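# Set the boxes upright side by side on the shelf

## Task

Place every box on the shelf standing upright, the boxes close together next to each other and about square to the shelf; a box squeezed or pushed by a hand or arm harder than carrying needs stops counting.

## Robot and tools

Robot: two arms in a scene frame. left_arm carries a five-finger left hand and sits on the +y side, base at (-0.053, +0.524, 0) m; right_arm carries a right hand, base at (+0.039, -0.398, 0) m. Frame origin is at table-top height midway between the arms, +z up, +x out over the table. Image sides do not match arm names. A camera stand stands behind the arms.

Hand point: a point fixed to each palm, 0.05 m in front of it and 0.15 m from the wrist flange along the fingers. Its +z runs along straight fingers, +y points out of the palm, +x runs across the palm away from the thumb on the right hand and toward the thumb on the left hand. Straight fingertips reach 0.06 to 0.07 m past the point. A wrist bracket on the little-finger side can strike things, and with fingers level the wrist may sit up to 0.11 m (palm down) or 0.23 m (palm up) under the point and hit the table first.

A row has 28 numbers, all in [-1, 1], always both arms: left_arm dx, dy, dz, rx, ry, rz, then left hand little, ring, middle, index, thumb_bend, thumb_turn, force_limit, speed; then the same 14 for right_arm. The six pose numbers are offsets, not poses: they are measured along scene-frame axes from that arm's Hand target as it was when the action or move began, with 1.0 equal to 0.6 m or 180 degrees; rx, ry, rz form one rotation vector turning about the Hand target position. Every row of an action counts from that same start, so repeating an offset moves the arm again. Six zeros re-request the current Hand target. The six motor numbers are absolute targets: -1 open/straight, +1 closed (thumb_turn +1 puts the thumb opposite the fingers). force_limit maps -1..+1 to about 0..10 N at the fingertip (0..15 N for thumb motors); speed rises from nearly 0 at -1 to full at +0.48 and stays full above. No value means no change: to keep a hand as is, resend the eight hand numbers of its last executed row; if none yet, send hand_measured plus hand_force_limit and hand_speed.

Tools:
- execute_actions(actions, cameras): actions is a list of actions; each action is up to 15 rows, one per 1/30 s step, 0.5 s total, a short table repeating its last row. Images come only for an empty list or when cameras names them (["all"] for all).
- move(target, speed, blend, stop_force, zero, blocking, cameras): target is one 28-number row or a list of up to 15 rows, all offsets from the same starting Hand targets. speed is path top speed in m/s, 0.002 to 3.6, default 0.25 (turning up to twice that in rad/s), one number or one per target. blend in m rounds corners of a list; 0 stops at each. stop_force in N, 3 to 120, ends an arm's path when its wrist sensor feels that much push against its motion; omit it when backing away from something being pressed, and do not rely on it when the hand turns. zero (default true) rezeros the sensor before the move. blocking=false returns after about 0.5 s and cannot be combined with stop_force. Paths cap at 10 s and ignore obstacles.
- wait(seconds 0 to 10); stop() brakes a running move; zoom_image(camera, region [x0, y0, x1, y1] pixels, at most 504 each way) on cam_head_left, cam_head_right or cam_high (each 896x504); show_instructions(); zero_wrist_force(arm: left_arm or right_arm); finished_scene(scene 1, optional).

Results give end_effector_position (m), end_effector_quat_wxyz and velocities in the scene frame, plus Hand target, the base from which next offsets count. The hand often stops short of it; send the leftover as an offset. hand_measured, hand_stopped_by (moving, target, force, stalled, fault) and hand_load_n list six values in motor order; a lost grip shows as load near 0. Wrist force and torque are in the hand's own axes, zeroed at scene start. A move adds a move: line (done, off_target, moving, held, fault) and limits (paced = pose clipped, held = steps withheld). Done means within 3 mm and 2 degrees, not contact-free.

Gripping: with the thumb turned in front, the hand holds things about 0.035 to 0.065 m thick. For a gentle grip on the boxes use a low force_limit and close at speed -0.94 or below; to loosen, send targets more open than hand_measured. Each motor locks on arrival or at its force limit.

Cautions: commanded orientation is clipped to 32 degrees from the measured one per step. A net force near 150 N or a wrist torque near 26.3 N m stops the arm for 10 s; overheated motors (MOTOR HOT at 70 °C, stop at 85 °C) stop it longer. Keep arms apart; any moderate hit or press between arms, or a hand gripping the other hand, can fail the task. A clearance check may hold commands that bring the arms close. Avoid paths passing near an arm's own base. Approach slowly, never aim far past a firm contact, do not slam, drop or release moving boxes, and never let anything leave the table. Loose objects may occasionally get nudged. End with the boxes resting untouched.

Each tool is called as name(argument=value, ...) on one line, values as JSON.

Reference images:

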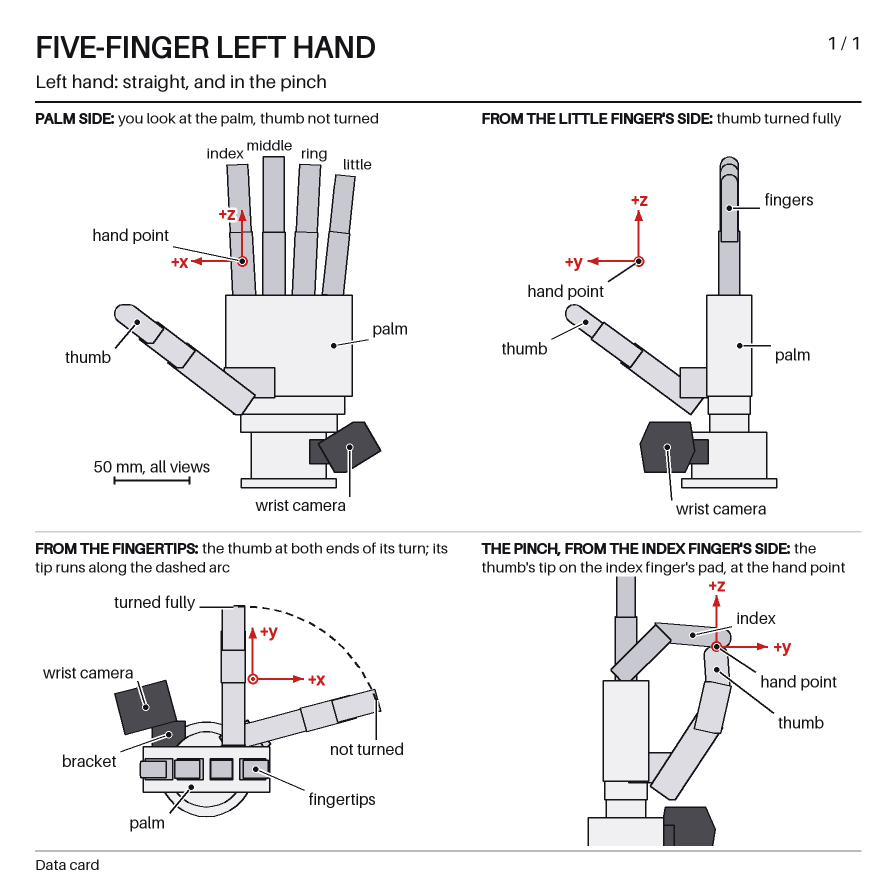

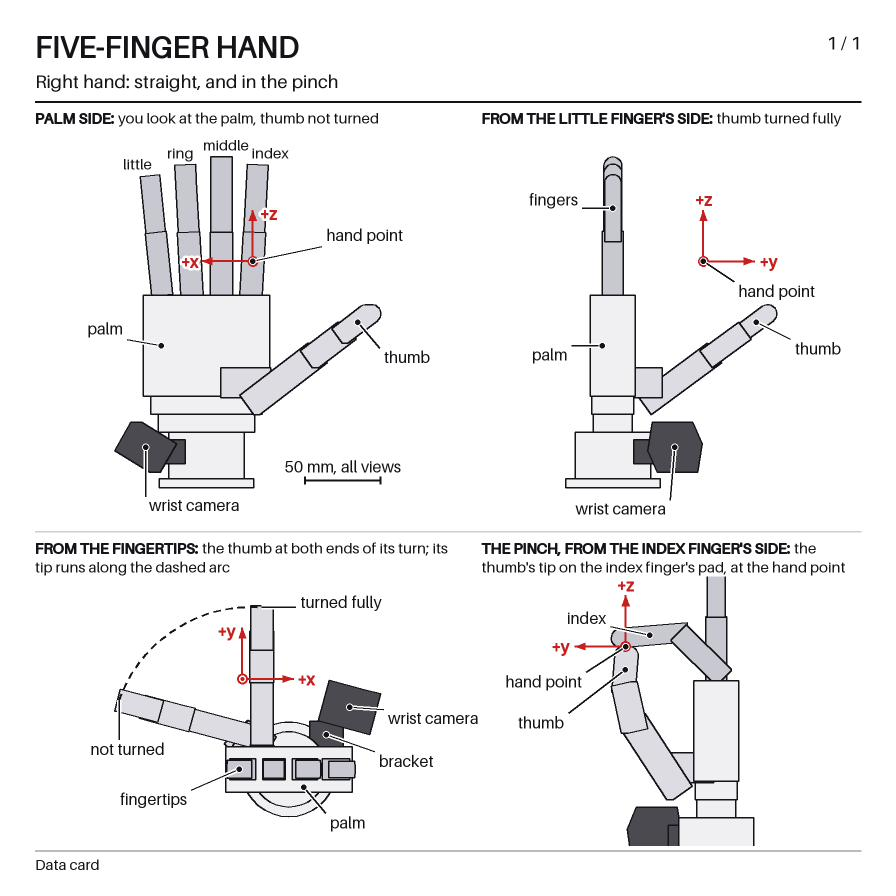

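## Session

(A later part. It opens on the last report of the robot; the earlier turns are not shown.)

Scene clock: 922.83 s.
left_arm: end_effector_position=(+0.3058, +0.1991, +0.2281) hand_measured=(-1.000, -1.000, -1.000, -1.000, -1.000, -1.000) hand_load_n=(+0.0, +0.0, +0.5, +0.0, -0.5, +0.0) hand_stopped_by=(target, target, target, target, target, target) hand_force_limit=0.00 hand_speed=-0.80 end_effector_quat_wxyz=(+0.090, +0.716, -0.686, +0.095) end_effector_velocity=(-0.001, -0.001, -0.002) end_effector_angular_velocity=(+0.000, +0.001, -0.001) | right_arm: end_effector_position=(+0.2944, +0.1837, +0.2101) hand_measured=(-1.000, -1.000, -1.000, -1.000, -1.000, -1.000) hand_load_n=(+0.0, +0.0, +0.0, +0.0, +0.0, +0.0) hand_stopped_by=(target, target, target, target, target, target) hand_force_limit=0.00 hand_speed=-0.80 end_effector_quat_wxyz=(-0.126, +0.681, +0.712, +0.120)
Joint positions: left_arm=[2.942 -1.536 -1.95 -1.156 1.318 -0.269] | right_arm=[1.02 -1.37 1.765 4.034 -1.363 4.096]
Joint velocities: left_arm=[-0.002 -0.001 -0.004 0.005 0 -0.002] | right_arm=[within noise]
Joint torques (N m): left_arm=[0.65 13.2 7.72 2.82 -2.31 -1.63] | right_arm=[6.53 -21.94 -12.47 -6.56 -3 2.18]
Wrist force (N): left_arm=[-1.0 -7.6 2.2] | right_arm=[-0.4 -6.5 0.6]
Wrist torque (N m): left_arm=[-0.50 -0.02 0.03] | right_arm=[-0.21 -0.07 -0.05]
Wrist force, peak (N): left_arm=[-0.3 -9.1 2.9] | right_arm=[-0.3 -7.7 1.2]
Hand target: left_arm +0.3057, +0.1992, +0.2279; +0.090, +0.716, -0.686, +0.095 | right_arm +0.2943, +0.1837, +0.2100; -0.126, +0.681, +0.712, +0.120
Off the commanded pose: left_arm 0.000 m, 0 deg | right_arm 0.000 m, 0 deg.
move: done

move(target=[-0.0012, -0.1478, 0, 0,0,-0.00889, -1, -1, -1, -1, -1, -1, 0, -0.8, -0.0018,-0.1472,0, 0,0,-0.00889, -1, -1, -1, -1, -1, -1, 0, -0.8], speed=0.07)

move(target=[-0.0012, -0.1478, 0, 0,0,-0.00889, -1, -1, -1, -1, -1, -1, 0, -0.8, -0.0018,-0.1472,0, 0,0,-0.00889, -1, -1, -1, -1, -1, -1, 0, -0.8], speed=0.07)

Scene clock: 929.30 s.
left_arm: end_effector_position=(+0.3050, +0.1105, +0.2280) hand_measured=(-1.000, -1.000, -1.000, -1.000, -1.000, -1.000) hand_load_n=(+0.0, +0.0, +0.5, +0.0, +0.0, +0.0) hand_stopped_by=(target, target, target, target, target, target) hand_force_limit=0.00 hand_speed=-0.80 end_effector_quat_wxyz=(+0.091, +0.706, -0.696, +0.094) | right_arm: end_effector_position=(+0.2933, +0.0954, +0.2100) hand_measured=(-1.000, -1.000, -1.000, -1.000, -1.000, -1.000) hand_load_n=(+0.0, +0.0, +0.0, +0.0, +0.0, +0.0) hand_stopped_by=(target, target, target, target, target, target) hand_force_limit=0.00 hand_speed=-0.80 end_effector_quat_wxyz=(-0.124, +0.691, +0.702, +0.122)
Joint positions: left_arm=[2.764 -1.664 -1.828 -1.112 1.331 -0.423] | right_arm=[0.919 -1.563 1.978 4.03 -1.343 4.024]
Joint torques (N m): left_arm=[1.92 35.05 7.17 -0.4 -1.45 2.2] | right_arm=[5.94 -21.9 -23.76 -6.23 -2.43 2.2]
Wrist force (N): left_arm=[-1.1 -10.6 1.7] | right_arm=[-1.0 -8.9 0.7]
Wrist torque (N m): left_arm=[-0.59 -0.09 0.11] | right_arm=[-0.20 -0.04 -0.23]
Wrist force, peak (N): left_arm=[-1.1 -11.7 2.0] | right_arm=[-1.1 -9.8 0.7]
Hand target: left_arm +0.3050, +0.1105, +0.2279; +0.091, +0.707, -0.696, +0.094 | right_arm +0.2933, +0.0954, +0.2100; -0.124, +0.691, +0.702, +0.122
Off the commanded pose: left_arm 0.000 m, 0 deg | right_arm 0.000 m, 0 deg.
move: done

Scene clock: 930.97 s.
left_arm: end_effector_position=(+0.3043, +0.0218, +0.2280) hand_measured=(-1.000, -1.000, -1.000, -1.000, -1.000, -1.000) hand_load_n=(+0.0, +0.0, +0.0, +0.0, -0.5, +0.0) hand_stopped_by=(target, target, target, target, target, target) hand_force_limit=0.00 hand_speed=-0.80 end_effector_quat_wxyz=(+0.093, +0.697, -0.705, +0.092) | right_arm: end_effector_position=(+0.2922, +0.0071, +0.2100) hand_measured=(-1.000, -1.000, -1.000, -1.000, -1.000, -1.000) hand_load_n=(+0.0, +0.0, +0.0, +0.0, +0.0, +0.0) hand_stopped_by=(target, target, target, target, target, target) hand_force_limit=0.00 hand_speed=-0.80 end_effector_quat_wxyz=(-0.122, +0.700, +0.692, +0.124)
Joint positions: left_arm=[2.616 -1.808 -1.665 -1.104 1.346 -0.546] | right_arm=[0.778 -1.771 2.156 4.087 -1.314 3.912]
Joint torques (N m): left_arm=[1.85 39.4 8.82 1.08 -2.43 2.24] | right_arm=[1.21 -16.39 -26.02 -7.36 -3.25 2.16]
Wrist force (N): left_arm=[-1.3 -13.1 1.5] | right_arm=[-1.5 -11.2 0.4]
Wrist torque (N m): left_arm=[-0.65 -0.14 0.20] | right_arm=[-0.24 -0.06 -0.34]
Wrist force, peak (N): left_arm=[-0.5 -13.5 2.0] | right_arm=[-2.1 -11.5 0.5]
Hand target: left_arm +0.3043, +0.0218, +0.2279; +0.093, +0.697, -0.705, +0.092 | right_arm +0.2922, +0.0070, +0.2100; -0.122, +0.700, +0.692, +0.124
Off the commanded pose: left_arm 0.000 m, 0 deg | right_arm 0.000 m, 0 deg.
move: done

move(target=[[0, 0, 0, 0,0,0, -1, -1, -1, -1, -1, -1, 0, -0.8, -0.0008,0,0, 0,0,0, -1, -1, -1, -1, -1, -1, 0, -0.8],[-0.0012, -0.1478, 0, 0,0,-0.00889, -1, -1, -1, -1, -1, -1, 0, -0.8, -0.0028,-0.1472,0, 0,0,-0.00889, -1, -1, -1, -1, -1, -1, 0, -0.8]], speed=0.07)

wait(seconds=0)

Scene clock: 945.87 s.
left_arm: end_effector_position=(+0.3035, -0.0669, +0.2279) hand_measured=(-1.000, -1.000, -1.000, -1.000, -1.000, -1.000) hand_load_n=(+0.0, +0.0, +0.5, +0.0, +0.0, +0.0) hand_stopped_by=(target, target, target, target, target, target) hand_force_limit=0.00 hand_speed=-0.80 end_effector_quat_wxyz=(+0.094, +0.687, -0.715, +0.091) | right_arm: end_effector_position=(+0.2905, -0.0812, +0.2100) hand_measured=(-1.000, -1.000, -1.000, -1.000, -1.000, -1.000) hand_load_n=(+0.0, +0.0, +0.0, +0.0, +0.0, +0.0) hand_stopped_by=(target, target, target, target, target, target) hand_force_limit=0.00 hand_speed=-0.80 end_effector_quat_wxyz=(-0.121, +0.710, +0.682, +0.125)
Joint positions: left_arm=[2.494 -1.965 -1.457 -1.133 1.36 -0.641] | right_arm=[0.574 -2.006 2.294 4.233 -1.276 3.733]
Joint torques (N m): left_arm=[5.62 45.52 14.05 3.61 -0.97 2.42] | right_arm=[-1.88 -8.6 -30.17 -5.82 -2.35 1.21]
Wrist force (N): left_arm=[-0.4 -7.8 1.9] | right_arm=[-1.2 -6.1 0.9]
Wrist torque (N m): left_arm=[-0.63 -0.24 0.09] | right_arm=[-0.21 -0.08 -0.17]
Wrist force, peak (N): left_arm=[-1.2 -13.9 1.6] | right_arm=[-1.2 -11.9 1.0]
Hand target: left_arm +0.3035, -0.0669, +0.2279; +0.094, +0.687, -0.715, +0.091 | right_arm +0.2905, -0.0813, +0.2100; -0.121, +0.710, +0.682, +0.125
Off the commanded pose: left_arm 0.000 m, 0 deg | right_arm 0.000 m, 0 deg.
move: done

Scene clock: 945.87 s.
left_arm: end_effector_position=(+0.3035, -0.0669, +0.2279) hand_measured=(-1.000, -1.000, -1.000, -1.000, -1.000, -1.000) hand_load_n=(+0.0, +0.0, +0.5, +0.0, +0.0, +0.0) hand_stopped_by=(target, target, target, target, target, target) hand_force_limit=0.00 hand_speed=-0.80 end_effector_quat_wxyz=(+0.094, +0.687, -0.715, +0.091) | right_arm: end_effector_position=(+0.2905, -0.0812, +0.2100) hand_measured=(-1.000, -1.000, -1.000, -1.000, -1.000, -1.000) hand_load_n=(+0.0, +0.0, +0.0, +0.0, +0.0, +0.0) hand_stopped_by=(target, target, target, target, target, target) hand_force_limit=0.00 hand_speed=-0.80 end_effector_quat_wxyz=(-0.121, +0.710, +0.682, +0.125)
Joint positions: left_arm=[2.494 -1.965 -1.457 -1.133 1.36 -0.641] | right_arm=[0.574 -2.006 2.294 4.233 -1.276 3.733]
Joint torques (N m): left_arm=[5.62 45.52 14.05 3.61 -0.97 2.42] | right_arm=[-1.88 -8.6 -30.17 -5.82 -2.35 1.21]
Wrist force (N): left_arm=[-0.4 -7.8 1.9] | right_arm=[-1.2 -6.1 0.9]
Wrist torque (N m): left_arm=[-0.63 -0.24 0.09] | right_arm=[-0.21 -0.08 -0.17]
Wrist force, peak (N): left_arm=[-0.4 -7.8 1.9] | right_arm=[-1.2 -6.1 0.9]
Hand target: left_arm +0.3035, -0.0669, +0.2279; +0.094, +0.687, -0.715, +0.091 | right_arm +0.2905, -0.0813, +0.2100; -0.121, +0.710, +0.682, +0.125
Off the commanded pose: left_arm 0.000 m, 0 deg | right_arm 0.000 m, 0 deg.

move(target=[-0.0012, -0.1478, 0, 0,0,-0.00889, -1, -1, -1, -1, -1, -1, 0, -0.8, -0.0018,-0.1472,0, 0,0,-0.00889, -1, -1, -1, -1, -1, -1, 0, -0.8], speed=0.07, cameras=["all"])

zoom_image(camera="cam_high", region=[260, 140, 540, 400])

Scene clock: 950.83 s.
left_arm: end_effector_position=(+0.3028, -0.1556, +0.2279) hand_measured=(-1.000, -1.000, -1.000, -1.000, -1.000, -1.000) hand_load_n=(+0.0, +0.0, +0.0, +0.0, +0.0, +0.0) hand_stopped_by=(target, target, target, target, target, target) hand_force_limit=0.00 hand_speed=-0.80 end_effector_quat_wxyz=(+0.095, +0.677, -0.725, +0.090) | right_arm: end_effector_position=(+0.2894, -0.1695, +0.2100) hand_measured=(-1.000, -1.000, -1.000, -1.000, -1.000, -1.000) hand_load_n=(+0.0, +0.0, +0.0, +0.5, -0.5, +0.0) hand_stopped_by=(target, target, target, target, target, target) hand_force_limit=0.00 hand_speed=-0.80 end_effector_quat_wxyz=(-0.119, +0.719, +0.672, +0.127)
Joint positions: left_arm=[2.395 -2.141 -1.194 -1.206 1.371 -0.713] | right_arm=[0.262 -2.259 2.374 4.497 -1.235 3.437]
Joint torques (N m): left_arm=[5.46 51.53 19.12 2.96 -1.44 2.34] | right_arm=[-10.85 -0.07 -32.58 -4.2 -1.67 -0.89]
Wrist force (N): left_arm=[-2.0 -10.5 0.8] | right_arm=[-2.2 -8.9 0.5]
Wrist torque (N m): left_arm=[-0.59 -0.16 0.13] | right_arm=[-0.21 -0.08 -0.26]
Wrist force, peak (N): left_arm=[-1.9 -10.6 0.8] | right_arm=[-2.1 -9.0 0.8]
Hand target: left_arm +0.3028, -0.1555, +0.2279; +0.095, +0.677, -0.724, +0.090 | right_arm +0.2894, -0.1696, +0.2100; -0.119, +0.719, +0.672, +0.127
Off the commanded pose: left_arm 0.000 m, 0 deg | right_arm 0.000 m, 0 deg.
move: done

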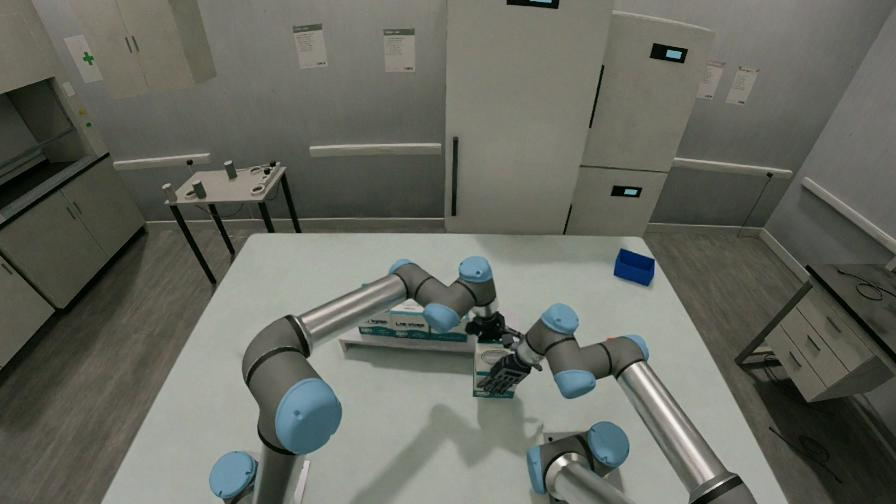

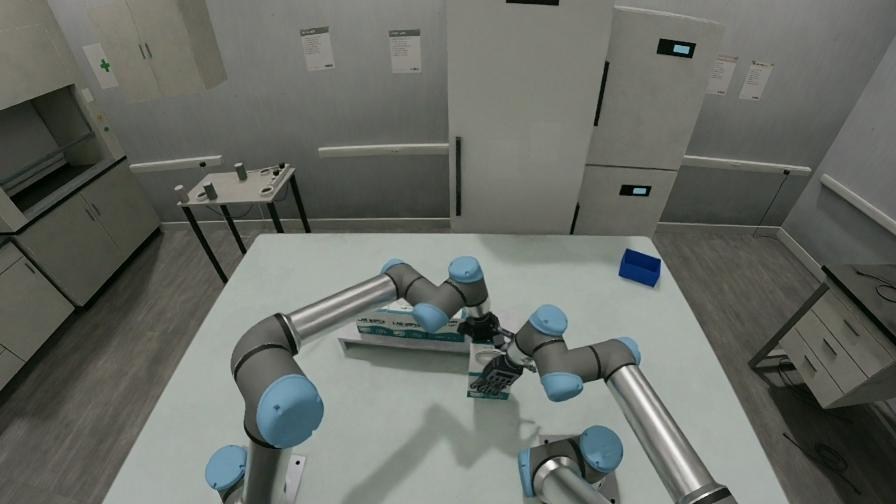

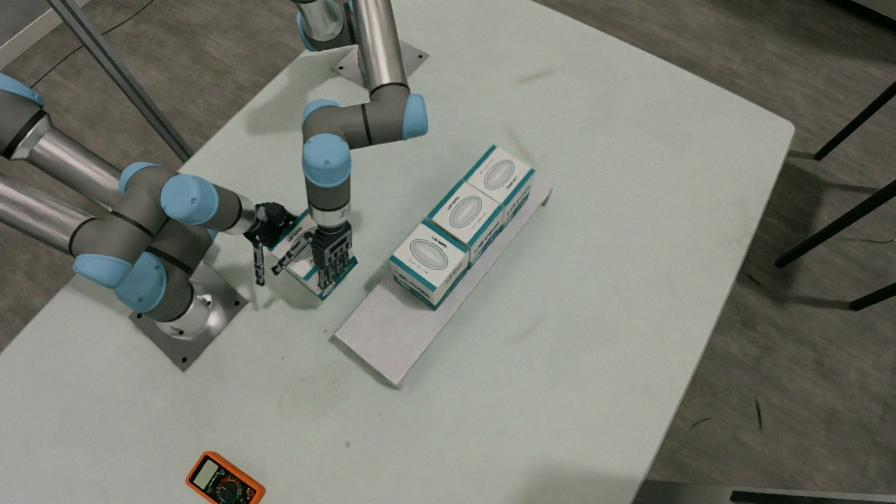

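Scaled by 1.800 from the camera's 896x504 image, which has a finer 1280x720 frame.

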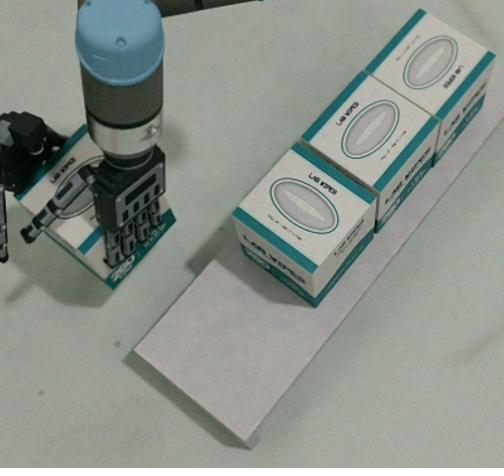

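move(target=[0.0879, 0, 0, 0,0,0, -1, -1, -1, -1, -1, -1, 0, -0.8, 0.0876,0,0, 0,0,0, -1, -1, -1, -1, -1, -1, 0, -0.8], speed=0.06)

move(target=[0.0879, 0, 0, 0,0,0, -1, -1, -1, -1, -1, -1, 0, -0.8, 0.0879,0,0, 0,0,0, -1, -1, -1, -1, -1, -1, 0, -0.8], speed=0.06, cameras=["all"])

zoom_image(camera="cam_high", region=[260, 140, 540, 400])

zoom_image(camera="cam_head_left", region=[340, 270, 540, 390])

Scene clock: 957.80 s.
left_arm: end_effector_position=(+0.3556, -0.1555, +0.2279) hand_measured=(-1.000, -1.000, -1.000, -1.000, -1.000, -1.000) hand_load_n=(+0.0, +0.0, +0.0, +0.0, +0.0, +0.0) hand_stopped_by=(target, target, target, target, target, target) hand_force_limit=0.00 hand_speed=-0.80 end_effector_quat_wxyz=(+0.095, +0.677, -0.724, +0.090) | right_arm: end_effector_position=(+0.3420, -0.1696, +0.2101) hand_measured=(-1.000, -1.000, -1.000, -1.000, -1.000, -1.000) hand_load_n=(+0.0, +0.0, +0.0, +0.5, +0.0, +0.5) hand_stopped_by=(target, target, target, target, target, target) hand_force_limit=0.00 hand_speed=-0.80 end_effector_quat_wxyz=(-0.119, +0.719, +0.672, +0.127)
Joint positions: left_arm=[2.444 -2.224 -1.057 -1.27 1.363 -0.664] | right_arm=[0.22 -2.11 2.315 4.422 -1.231 3.393]
Joint torques (N m): left_arm=[-12.32 61.59 12.43 3.7 -1.01 -2.64] | right_arm=[10.17 1.2 -13.92 -2.01 1.82 2.33]
Wrist force (N): left_arm=[-0.8 -6.0 2.1] | right_arm=[-1.4 -4.9 0.8]
Wrist torque (N m): left_arm=[-0.50 -0.17 -0.01] | right_arm=[-0.19 -0.04 0.01]
Wrist force, peak (N): left_arm=[-2.0 -10.8 0.9] | right_arm=[-2.1 -8.7 0.8]
Hand target: left_arm +0.3556, -0.1555, +0.2279; +0.095, +0.677, -0.724, +0.090 | right_arm +0.3420, -0.1696, +0.2100; -0.119, +0.719, +0.672, +0.127
Off the commanded pose: left_arm 0.000 m, 0 deg | right_arm 0.000 m, 0 deg.
move: done

Scene clock: 959.10 s.
left_arm: end_effector_position=(+0.4084, -0.1555, +0.2279) hand_measured=(-1.000, -1.000, -1.000, -1.000, -1.000, -1.000) hand_load_n=(+0.0, +0.0, +0.0, +0.0, +0.0, +0.0) hand_stopped_by=(target, target, target, target, target, target) hand_force_limit=0.00 hand_speed=-0.80 end_effector_quat_wxyz=(+0.095, +0.677, -0.724, +0.090) | right_arm: end_effector_position=(+0.3948, -0.1696, +0.2101) hand_measured=(-1.000, -1.000, -1.000, -1.000, -1.000, -1.000) hand_load_n=(+0.0, +0.0, +0.0, +0.0, +0.0, +0.0) hand_stopped_by=(target, target, target, target, target, target) hand_force_limit=0.00 hand_speed=-0.80 end_effector_quat_wxyz=(-0.119, +0.719, +0.672, +0.127)
Joint positions: left_arm=[2.488 -2.321 -0.888 -1.351 1.356 -0.619] | right_arm=[0.192 -1.966 2.241 4.362 -1.229 3.363]
Joint torques (N m): left_arm=[-12.09 63.2 15.83 3.18 -1.12 -2.86] | right_arm=[9.56 -2.26 -15.95 -2.03 2.12 2.28]
Wrist force (N): left_arm=[-1.3 -6.6 1.4] | right_arm=[-1.4 -5.0 0.7]
Wrist torque (N m): left_arm=[-0.56 -0.15 0.00] | right_arm=[-0.19 -0.04 0.09]
Wrist force, peak (N): left_arm=[-1.3 -7.4 1.8] | right_arm=[-1.8 -6.6 0.7]
Hand target: left_arm +0.4083, -0.1555, +0.2279; +0.095, +0.677, -0.724, +0.090 | right_arm +0.3947, -0.1696, +0.2100; -0.119, +0.719, +0.672, +0.127
Off the commanded pose: left_arm 0.000 m, 0 deg | right_arm 0.000 m, 0 deg.
move: done

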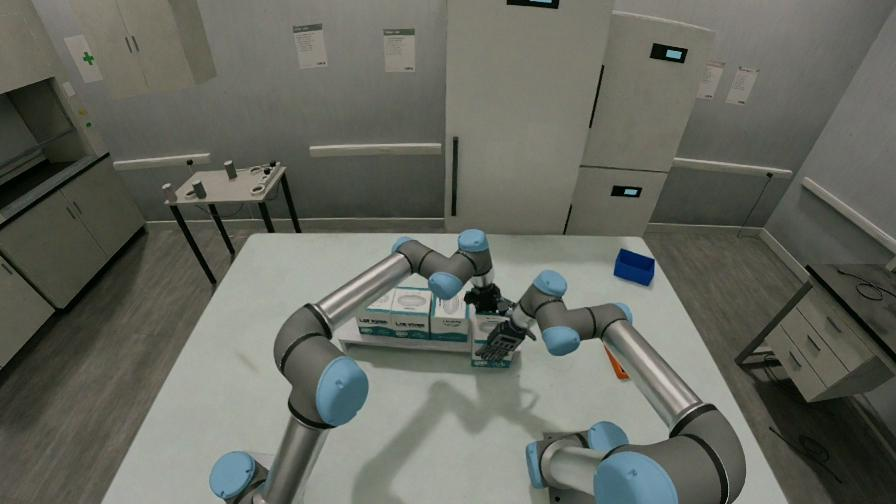

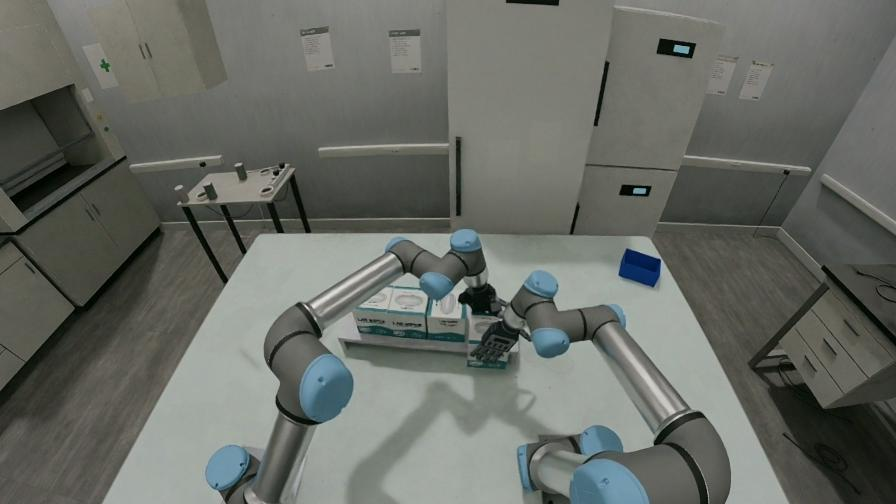

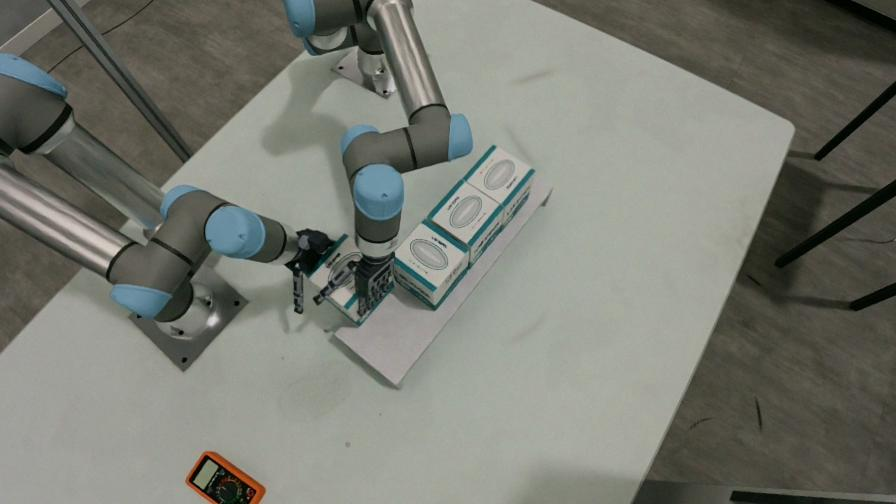

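Scaled by 1.800 from the camera's 896x504 image, which has a finer 1280x720 frame.

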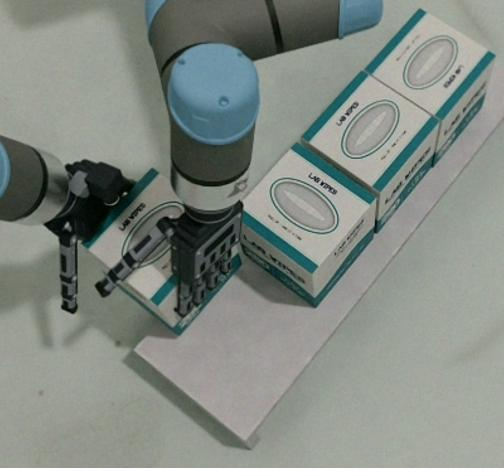

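Scaled by 2.520 from the camera's 896x504 image, which has a finer 1280x720 frame.

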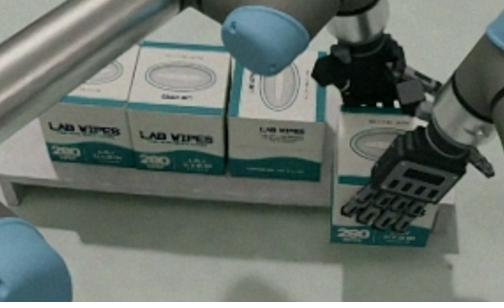

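move(target=[0.0879, 0, 0, 0,0,0, -1, -1, -1, -1, -1, -1, 0, -0.8, 0.0881,0,0, 0,0,0, -1, -1, -1, -1, -1, -1, 0, -0.8], speed=0.05)

move(target=[0.0879, 0, 0, 0,0,0, -1, -1, -1, -1, -1, -1, 0, -0.8, 0.0879,0,0, 0,0,0, -1, -1, -1, -1, -1, -1, 0, -0.8], speed=0.05, cameras=["all"])

zoom_image(camera="cam_high", region=[320, 160, 520, 360])

zoom_image(camera="cam_head_left", region=[400, 270, 540, 370])

Scene clock: 969.37 s.
left_arm: end_effector_position=(+0.4611, -0.1555, +0.2279) hand_measured=(-1.000, -1.000, -1.000, -1.000, -1.000, -1.000) hand_load_n=(+0.0, +0.5, +0.0, +0.0, +0.0, +0.0) hand_stopped_by=(target, target, target, target, target, target) hand_force_limit=0.00 hand_speed=-0.80 end_effector_quat_wxyz=(+0.095, +0.677, -0.724, +0.090) | right_arm: end_effector_position=(+0.4476, -0.1696, +0.2101) hand_measured=(-1.000, -1.000, -1.000, -1.000, -1.000, -1.000) hand_load_n=(+0.0, +0.0, +0.0, +0.0, +0.0, +0.0) hand_stopped_by=(target, target, target, target, target, target) hand_force_limit=0.00 hand_speed=-0.80 end_effector_quat_wxyz=(-0.119, +0.719, +0.672, +0.127)
Joint positions: left_arm=[2.528 -2.444 -0.668 -1.458 1.35 -0.579] | right_arm=[0.172 -1.828 2.152 4.321 -1.227 3.342]
Joint torques (N m): left_arm=[-13.58 66.11 18 2.74 -1.29 -2.8] | right_arm=[9.17 -8.35 -15.99 -2.25 2.53 1.89]
Wrist force (N): left_arm=[-1.6 -8.0 1.7] | right_arm=[-1.9 -6.7 0.1]
Wrist torque (N m): left_arm=[-0.56 -0.14 0.02] | right_arm=[-0.19 0.00 0.03]
Wrist force, peak (N): left_arm=[-2.0 -9.6 1.9] | right_arm=[-2.6 -8.0 0.2]
Hand target: left_arm +0.4610, -0.1555, +0.2279; +0.095, +0.677, -0.724, +0.090 | right_arm +0.4476, -0.1696, +0.2100; -0.119, +0.719, +0.672, +0.127
Off the commanded pose: left_arm 0.000 m, 0 deg | right_arm 0.000 m, 0 deg.
move: done

Scene clock: 970.90 s.
left_arm: end_effector_position=(+0.5138, -0.1555, +0.2279) hand_measured=(-1.000, -1.000, -1.000, -1.000, -1.000, -1.000) hand_load_n=(+0.0, +0.0, +0.0, +0.0, +0.0, +0.0) hand_stopped_by=(target, target, target, target, target, target) hand_force_limit=0.00 hand_speed=-0.80 end_effector_quat_wxyz=(+0.095, +0.677, -0.725, +0.090) | right_arm: end_effector_position=(+0.5004, -0.1696, +0.2101) hand_measured=(-1.000, -1.000, -1.000, -1.000, -1.000, -1.000) hand_load_n=(+0.0, +0.0, +0.5, +0.0, +0.0, +0.0) hand_stopped_by=(target, target, target, target, target, target) hand_force_limit=0.00 hand_speed=-0.80 end_effector_quat_wxyz=(-0.119, +0.719, +0.672, +0.127)
Joint positions: left_arm=[2.564 -2.637 -0.299 -1.642 1.345 -0.542] | right_arm=[0.156 -1.699 2.049 4.3 -1.226 3.325]
Joint torques (N m): left_arm=[-13.96 71.52 18.02 2.9 0.59 -2.05] | right_arm=[6.91 -13.8 -16.23 -2.6 2.88 1.57]
Wrist force (N): left_arm=[-2.3 -9.2 1.6] | right_arm=[-2.5 -7.1 0.8]
Wrist torque (N m): left_arm=[-0.65 -0.07 0.02] | right_arm=[-0.21 0.00 0.00]
Wrist force, peak (N): left_arm=[-1.9 -12.2 1.3] | right_arm=[-2.5 -9.5 0.6]
Hand target: left_arm +0.5138, -0.1555, +0.2279; +0.095, +0.677, -0.724, +0.090 | right_arm +0.5003, -0.1696, +0.2100; -0.119, +0.719, +0.672, +0.127
Off the commanded pose: left_arm 0.000 m, 0 deg | right_arm 0.000 m, 0 deg.
move: done

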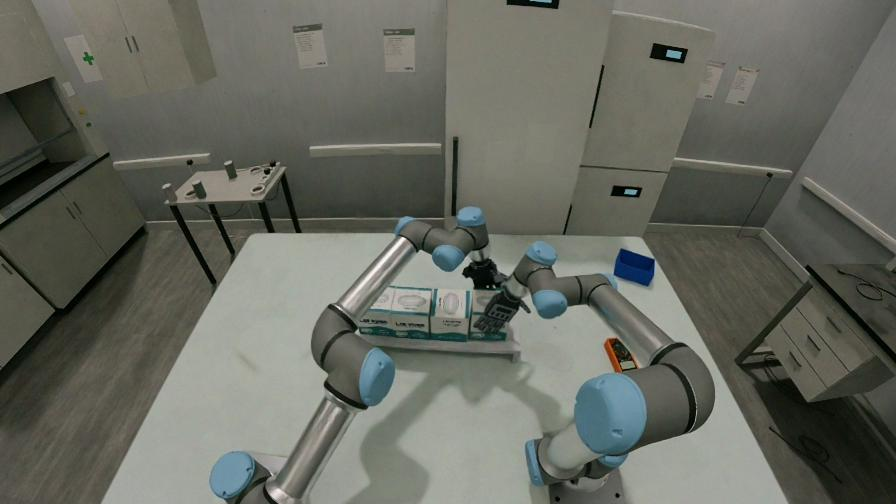

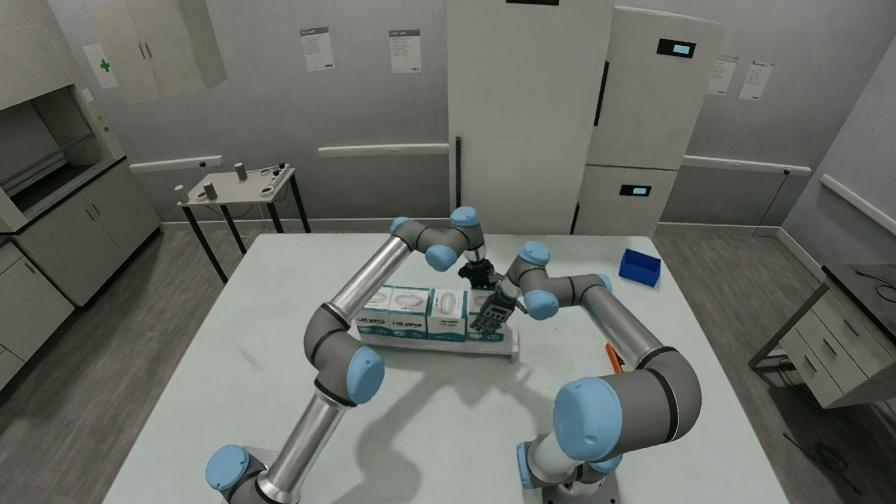

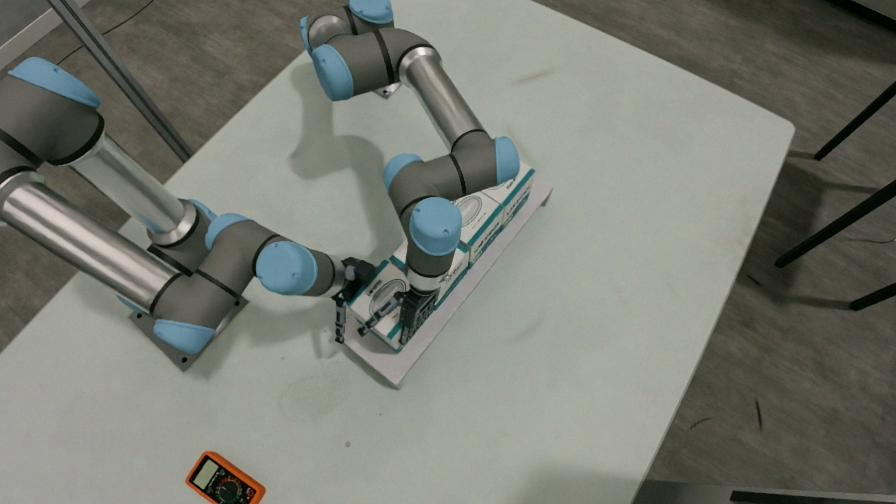

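Scaled by 2.520 from the camera's 896x504 image, which has a finer 1280x720 frame.

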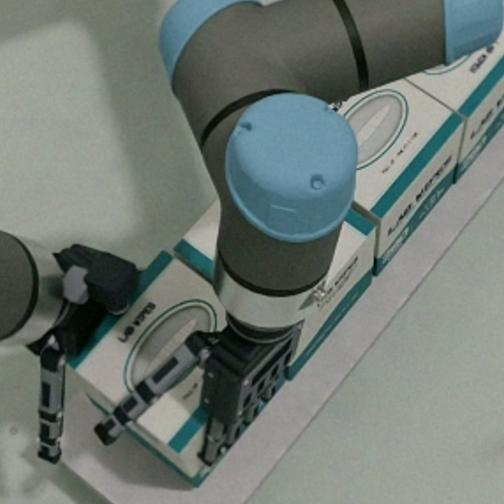

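Scaled by 3.600 from the camera's 896x504 image, which has a finer 1280x720 frame.

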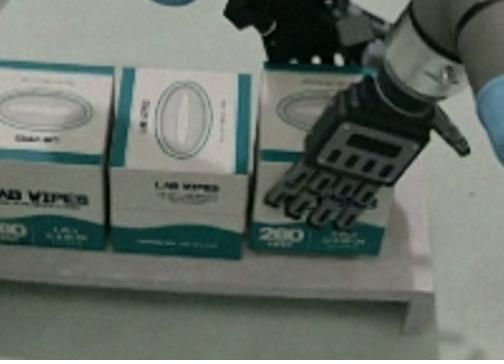

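move(target=[[0, 0.0075, 0, 0,0,0, -1, -1, -1, -1, -1, -1, 0, -0.8, -0.0003,0.0075,0, 0,0,0, -1, -1, -1, -1, -1, -1, 0, -0.8],[0, 0.0075, -0.0167, 0,0,0, -1, -1, -1, -1, -1, -1, 0, -0.8, -0.0004,0.0075,-0.0167, 0,0,0, -1, -1, -1, -1, -1, -1, 0, -0.8]], speed=0.02, stop_force=5)

move(target=[0, 0, -0.02, 0,0,0, -1, -1, -1, -1, -1, -1, 0, -0.8, 0, 0, -0.02, 0,0,0, -1, -1, -1, -1, -1, -1, 0, -0.8], speed=0.006, stop_force=3, cameras=["all"])

zoom_image(camera="cam_head_left", region=[400, 270, 540, 370])

Scene clock: 982.47 s.
left_arm: end_effector_position=(+0.5138, -0.1511, +0.2180) hand_measured=(-1.000, -1.000, -1.000, -1.000, -1.000, -1.000) hand_load_n=(+0.0, +0.0, +0.0, +0.0, +0.0, +0.0) hand_stopped_by=(target, target, target, target, target, target) hand_force_limit=0.00 hand_speed=-0.80 end_effector_quat_wxyz=(+0.095, +0.677, -0.724, +0.090) | right_arm: end_effector_position=(+0.5001, -0.1651, +0.2000) hand_measured=(-1.000, -1.000, -1.000, -1.000, -1.000, -1.000) hand_load_n=(+0.0, +0.0, +0.0, +0.0, +0.0, +0.0) hand_stopped_by=(target, target, target, target, target, target) hand_force_limit=0.00 hand_speed=-0.80 end_effector_quat_wxyz=(-0.119, +0.719, +0.672, +0.127)
Joint positions: left_arm=[2.569 -2.603 -0.39 -1.585 1.345 -0.537] | right_arm=[0.167 -1.685 2.066 4.265 -1.227 3.337]
Joint torques (N m): left_arm=[-11.91 57.01 38.25 0.83 -0.25 -2.35] | right_arm=[-11.7 -23 -31.04 -1.71 1.45 -1.52]
Wrist force (N): left_arm=[-1.8 -4.8 1.2] | right_arm=[-1.3 -3.3 0.3]
Wrist torque (N m): left_arm=[-0.49 -0.05 -0.07] | right_arm=[-0.11 -0.02 0.05]
Wrist force, peak (N): left_arm=[-2.6 -9.8 1.7] | right_arm=[-3.3 -8.1 0.1]
Hand target: left_arm +0.5138, -0.1510, +0.2179; +0.095, +0.677, -0.724, +0.090 | right_arm +0.5001, -0.1651, +0.2000; -0.119, +0.719, +0.672, +0.127
Off the commanded pose: left_arm 0.000 m, 0 deg | right_arm 0.000 m, 0 deg.
move: done

Scene clock: 985.07 s.
left_arm: end_effector_position=(+0.5138, -0.1510, +0.2059) hand_measured=(-1.000, -1.000, -1.000, -1.000, -1.000, -1.000) hand_load_n=(+0.0, +0.0, +0.0, +0.0, +0.0, +0.0) hand_stopped_by=(target, target, target, target, target, target) hand_force_limit=0.00 hand_speed=-0.80 end_effector_quat_wxyz=(+0.095, +0.677, -0.724, +0.090) | right_arm: end_effector_position=(+0.5001, -0.1651, +0.1921) hand_measured=(-1.000, -1.000, -1.000, -1.000, -1.000, -1.000) hand_load_n=(+0.0, +0.0, +0.0, +0.0, +0.0, +0.0) hand_stopped_by=(target, target, target, target, target, target) hand_force_limit=0.00 hand_speed=-0.80 end_effector_quat_wxyz=(-0.119, +0.719, +0.672, +0.127)
Joint positions: left_arm=[2.569 -2.594 -0.439 -1.546 1.345 -0.537] | right_arm=[0.167 -1.677 2.08 4.242 -1.227 3.337]
Joint torques (N m): left_arm=[-6.94 69.3 37.14 0.59 0.73 0.95] | right_arm=[-11.41 -21.84 -27.97 -1.47 -0.83 -0.42]
Wrist force (N): left_arm=[0.5 -3.7 -1.0] | right_arm=[0.2 -2.4 0.3]
Wrist torque (N m): left_arm=[-0.33 -0.12 -0.03] | right_arm=[-0.14 -0.03 0.10]
Wrist force, peak (N): left_arm=[-1.6 -4.7 1.9] | right_arm=[1.7 -3.5 -2.6]
Hand target: left_arm +0.5138, -0.1510, +0.2059; +0.095, +0.677, -0.724, +0.090 | right_arm +0.5001, -0.1651, +0.1921; -0.119, +0.719, +0.672, +0.127 (not the last commanded pose)
Off the commanded pose: left_arm 0.000 m, 0 deg | right_arm 0.004 m, 0 deg.
move: contact (right_arm)

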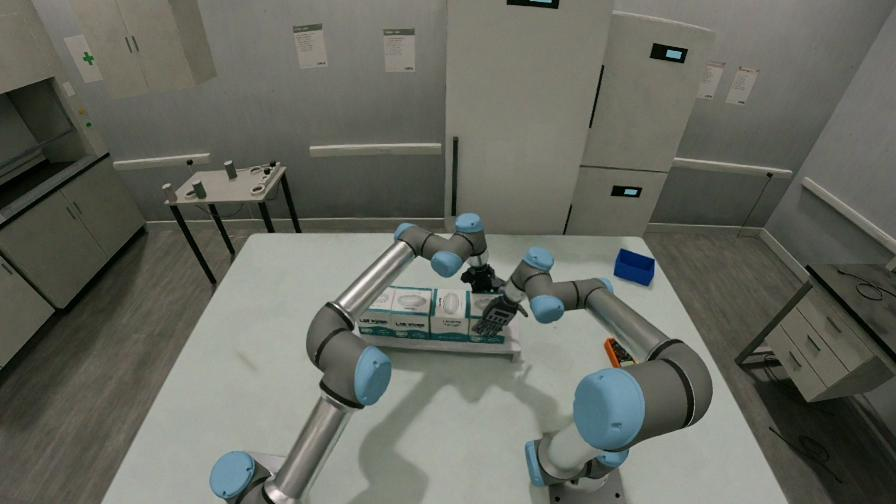

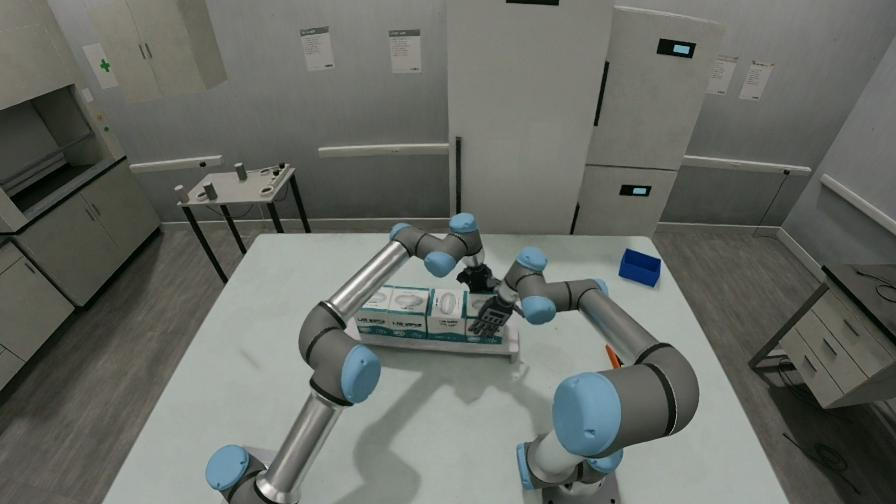

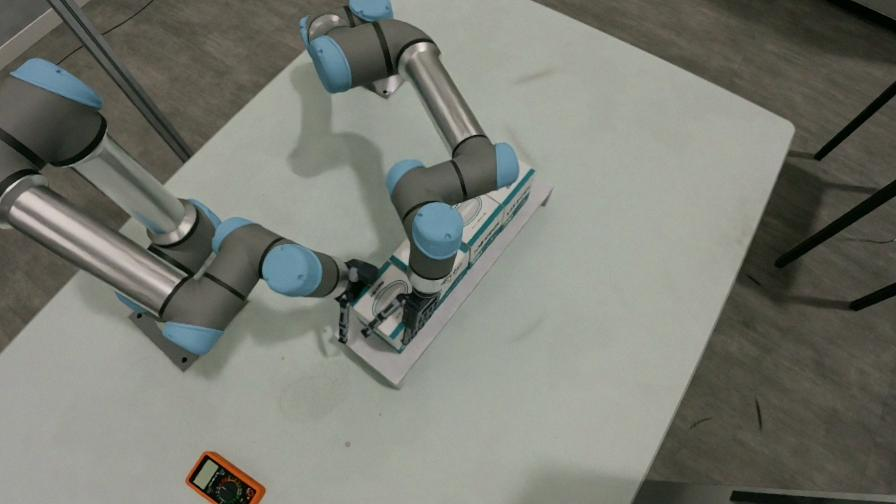

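Scaled by 3.600 from the camera's 896x504 image, which has a finer 1280x720 frame.

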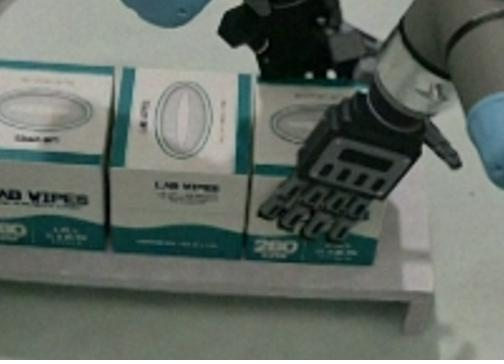

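move(target=[[0.0167, 0, 0, 0,0,0, -1, -1, -1, -1, -1, -1, 0, -0.8, -0.02, 0.001, 0, 0,0,0, -1, -1, -1, -1, -1, -1, 0, -0.8],[0.0367, 0.05, 0, 0,0,0, -1, -1, -1, -1, -1, -1, 0, -0.8, -0.05, 0.003, 0, 0,0,0, -1, -1, -1, -1, -1, -1, 0, -0.8],[0.0567, 0.2, 0, 0,0,0, -1, -1, -1, -1, -1, -1, 0, -0.8, -0.07, -0.02, 0.05, 0,0,0, -1, -1, -1, -1, -1, -1, 0, -0.8],[0.0567, 0.25, 0.2, 0,0,0, -1, -1, -1, -1, -1, -1, 0, -0.8, -0.08, -0.1, 0.2, 0,0,0, -1, -1, -1, -1, -1, -1, 0, -0.8]], speed=[0.02, 0.05, 0.08, 0.15], cameras=["all"])

zoom_image(camera="cam_high", region=[320, 140, 560, 380])

zoom_image(camera="cam_head_left", region=[330, 260, 550, 380])

zoom_image(camera="cam_head_right", region=[330, 260, 550, 380])

Scene clock: 1005.30 s.
left_arm: end_effector_position=(+0.5479, -0.0010, +0.3258) hand_measured=(-1.000, -1.000, -1.000, -1.000, -1.000, -1.000) hand_load_n=(+0.0, +0.0, +0.0, +0.0, -0.5, +0.0) hand_stopped_by=(target, target, target, target, target, target) hand_force_limit=0.00 hand_speed=-0.80 end_effector_quat_wxyz=(+0.095, +0.677, -0.724, +0.090) | right_arm: end_effector_position=(+0.4521, -0.2251, +0.3120) hand_measured=(-1.000, -1.000, -1.000, -1.000, -1.000, -1.000) hand_load_n=(+0.0, +0.0, +0.0, +0.0, +0.0, +0.0) hand_stopped_by=(target, target, target, target, target, target) hand_force_limit=0.00 hand_speed=-0.80 end_effector_quat_wxyz=(-0.119, +0.719, +0.672, +0.127)
Joint positions: left_arm=[2.75 -2.37 -0.536 -1.716 1.324 -0.352] | right_arm=[0.014 -1.926 1.937 4.69 -1.221 3.175]
Joint torques (N m): left_arm=[-9.33 67.39 26.62 1.01 2.04 -2.78] | right_arm=[2.75 -4.98 -29.55 -0.28 1.9 0.97]
Wrist force (N): left_arm=[0.4 -0.9 1.3] | right_arm=[0.2 -0.5 0.2]
Wrist torque (N m): left_arm=[-0.36 -0.13 -0.12] | right_arm=[-0.10 0.00 0.01]
Wrist force, peak (N): left_arm=[0.1 -3.7 -0.7] | right_arm=[0.2 -2.7 0.1]
Hand target: left_arm +0.5478, -0.0010, +0.3259; +0.095, +0.677, -0.724, +0.090 | right_arm +0.4521, -0.2251, +0.3121; -0.119, +0.719, +0.672, +0.127
Off the commanded pose: left_arm 0.000 m, 0 deg | right_arm 0.000 m, 0 deg.
move: done

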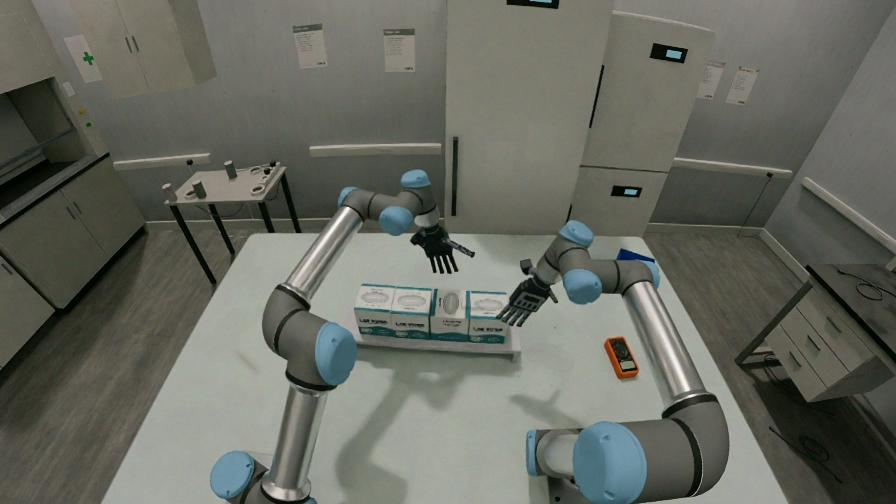

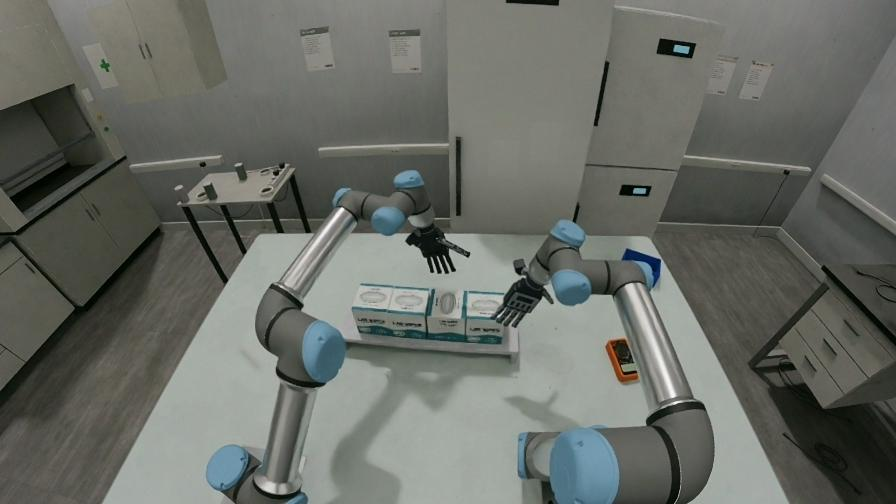

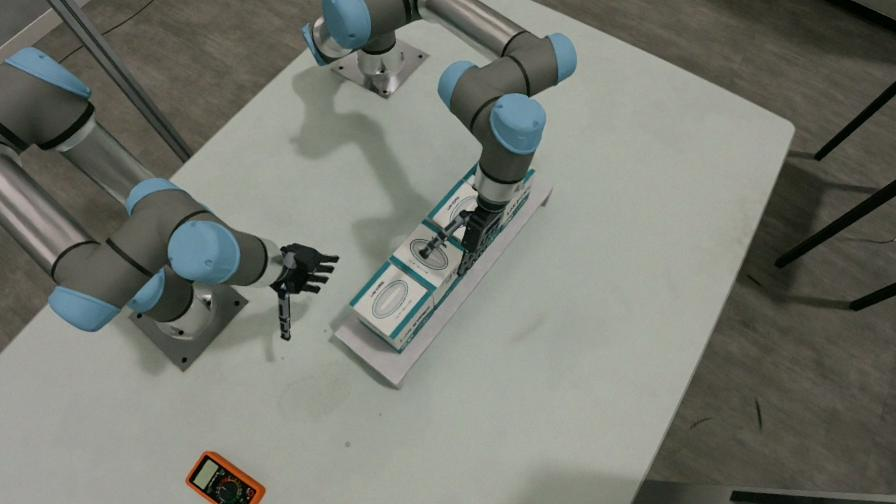

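Scaled by 2.100 from the camera's 896x504 image, which has a finer 1280x720 frame.

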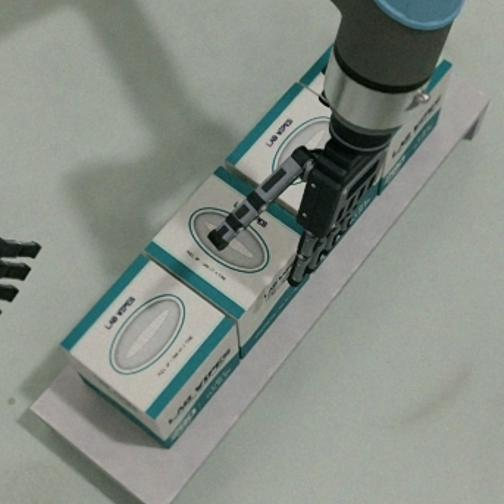

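Scaled by 2.291 from the camera's 896x504 image, which has a finer 1280x720 frame.

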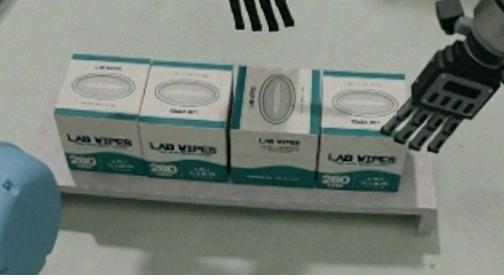

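Scaled by 2.291 from the camera's 896x504 image, which has a finer 1280x720 frame.

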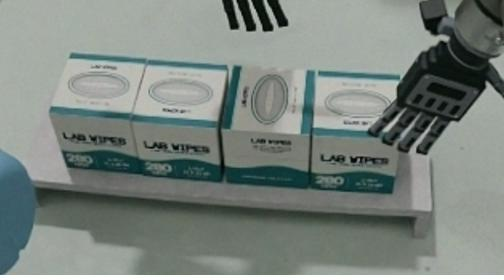

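zoom_image(camera="cam_head_left", region=[420, 270, 520, 360])

zoom_image(camera="cam_high", region=[340, 220, 480, 360])

Scaled by 5.040 from the camera's 896x504 image, which has a finer 1280x720 frame.

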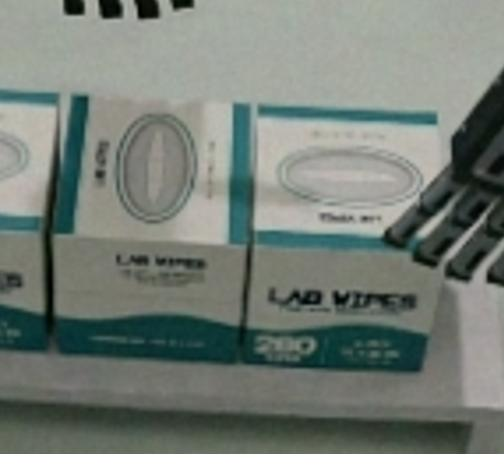

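Scaled by 3.600 from the camera's 896x504 image, which has a finer 1280x720 frame.

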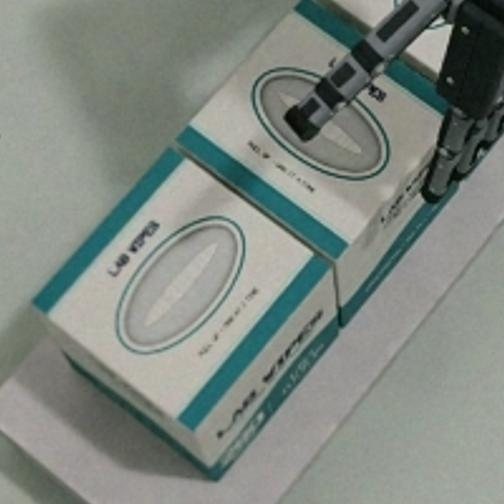

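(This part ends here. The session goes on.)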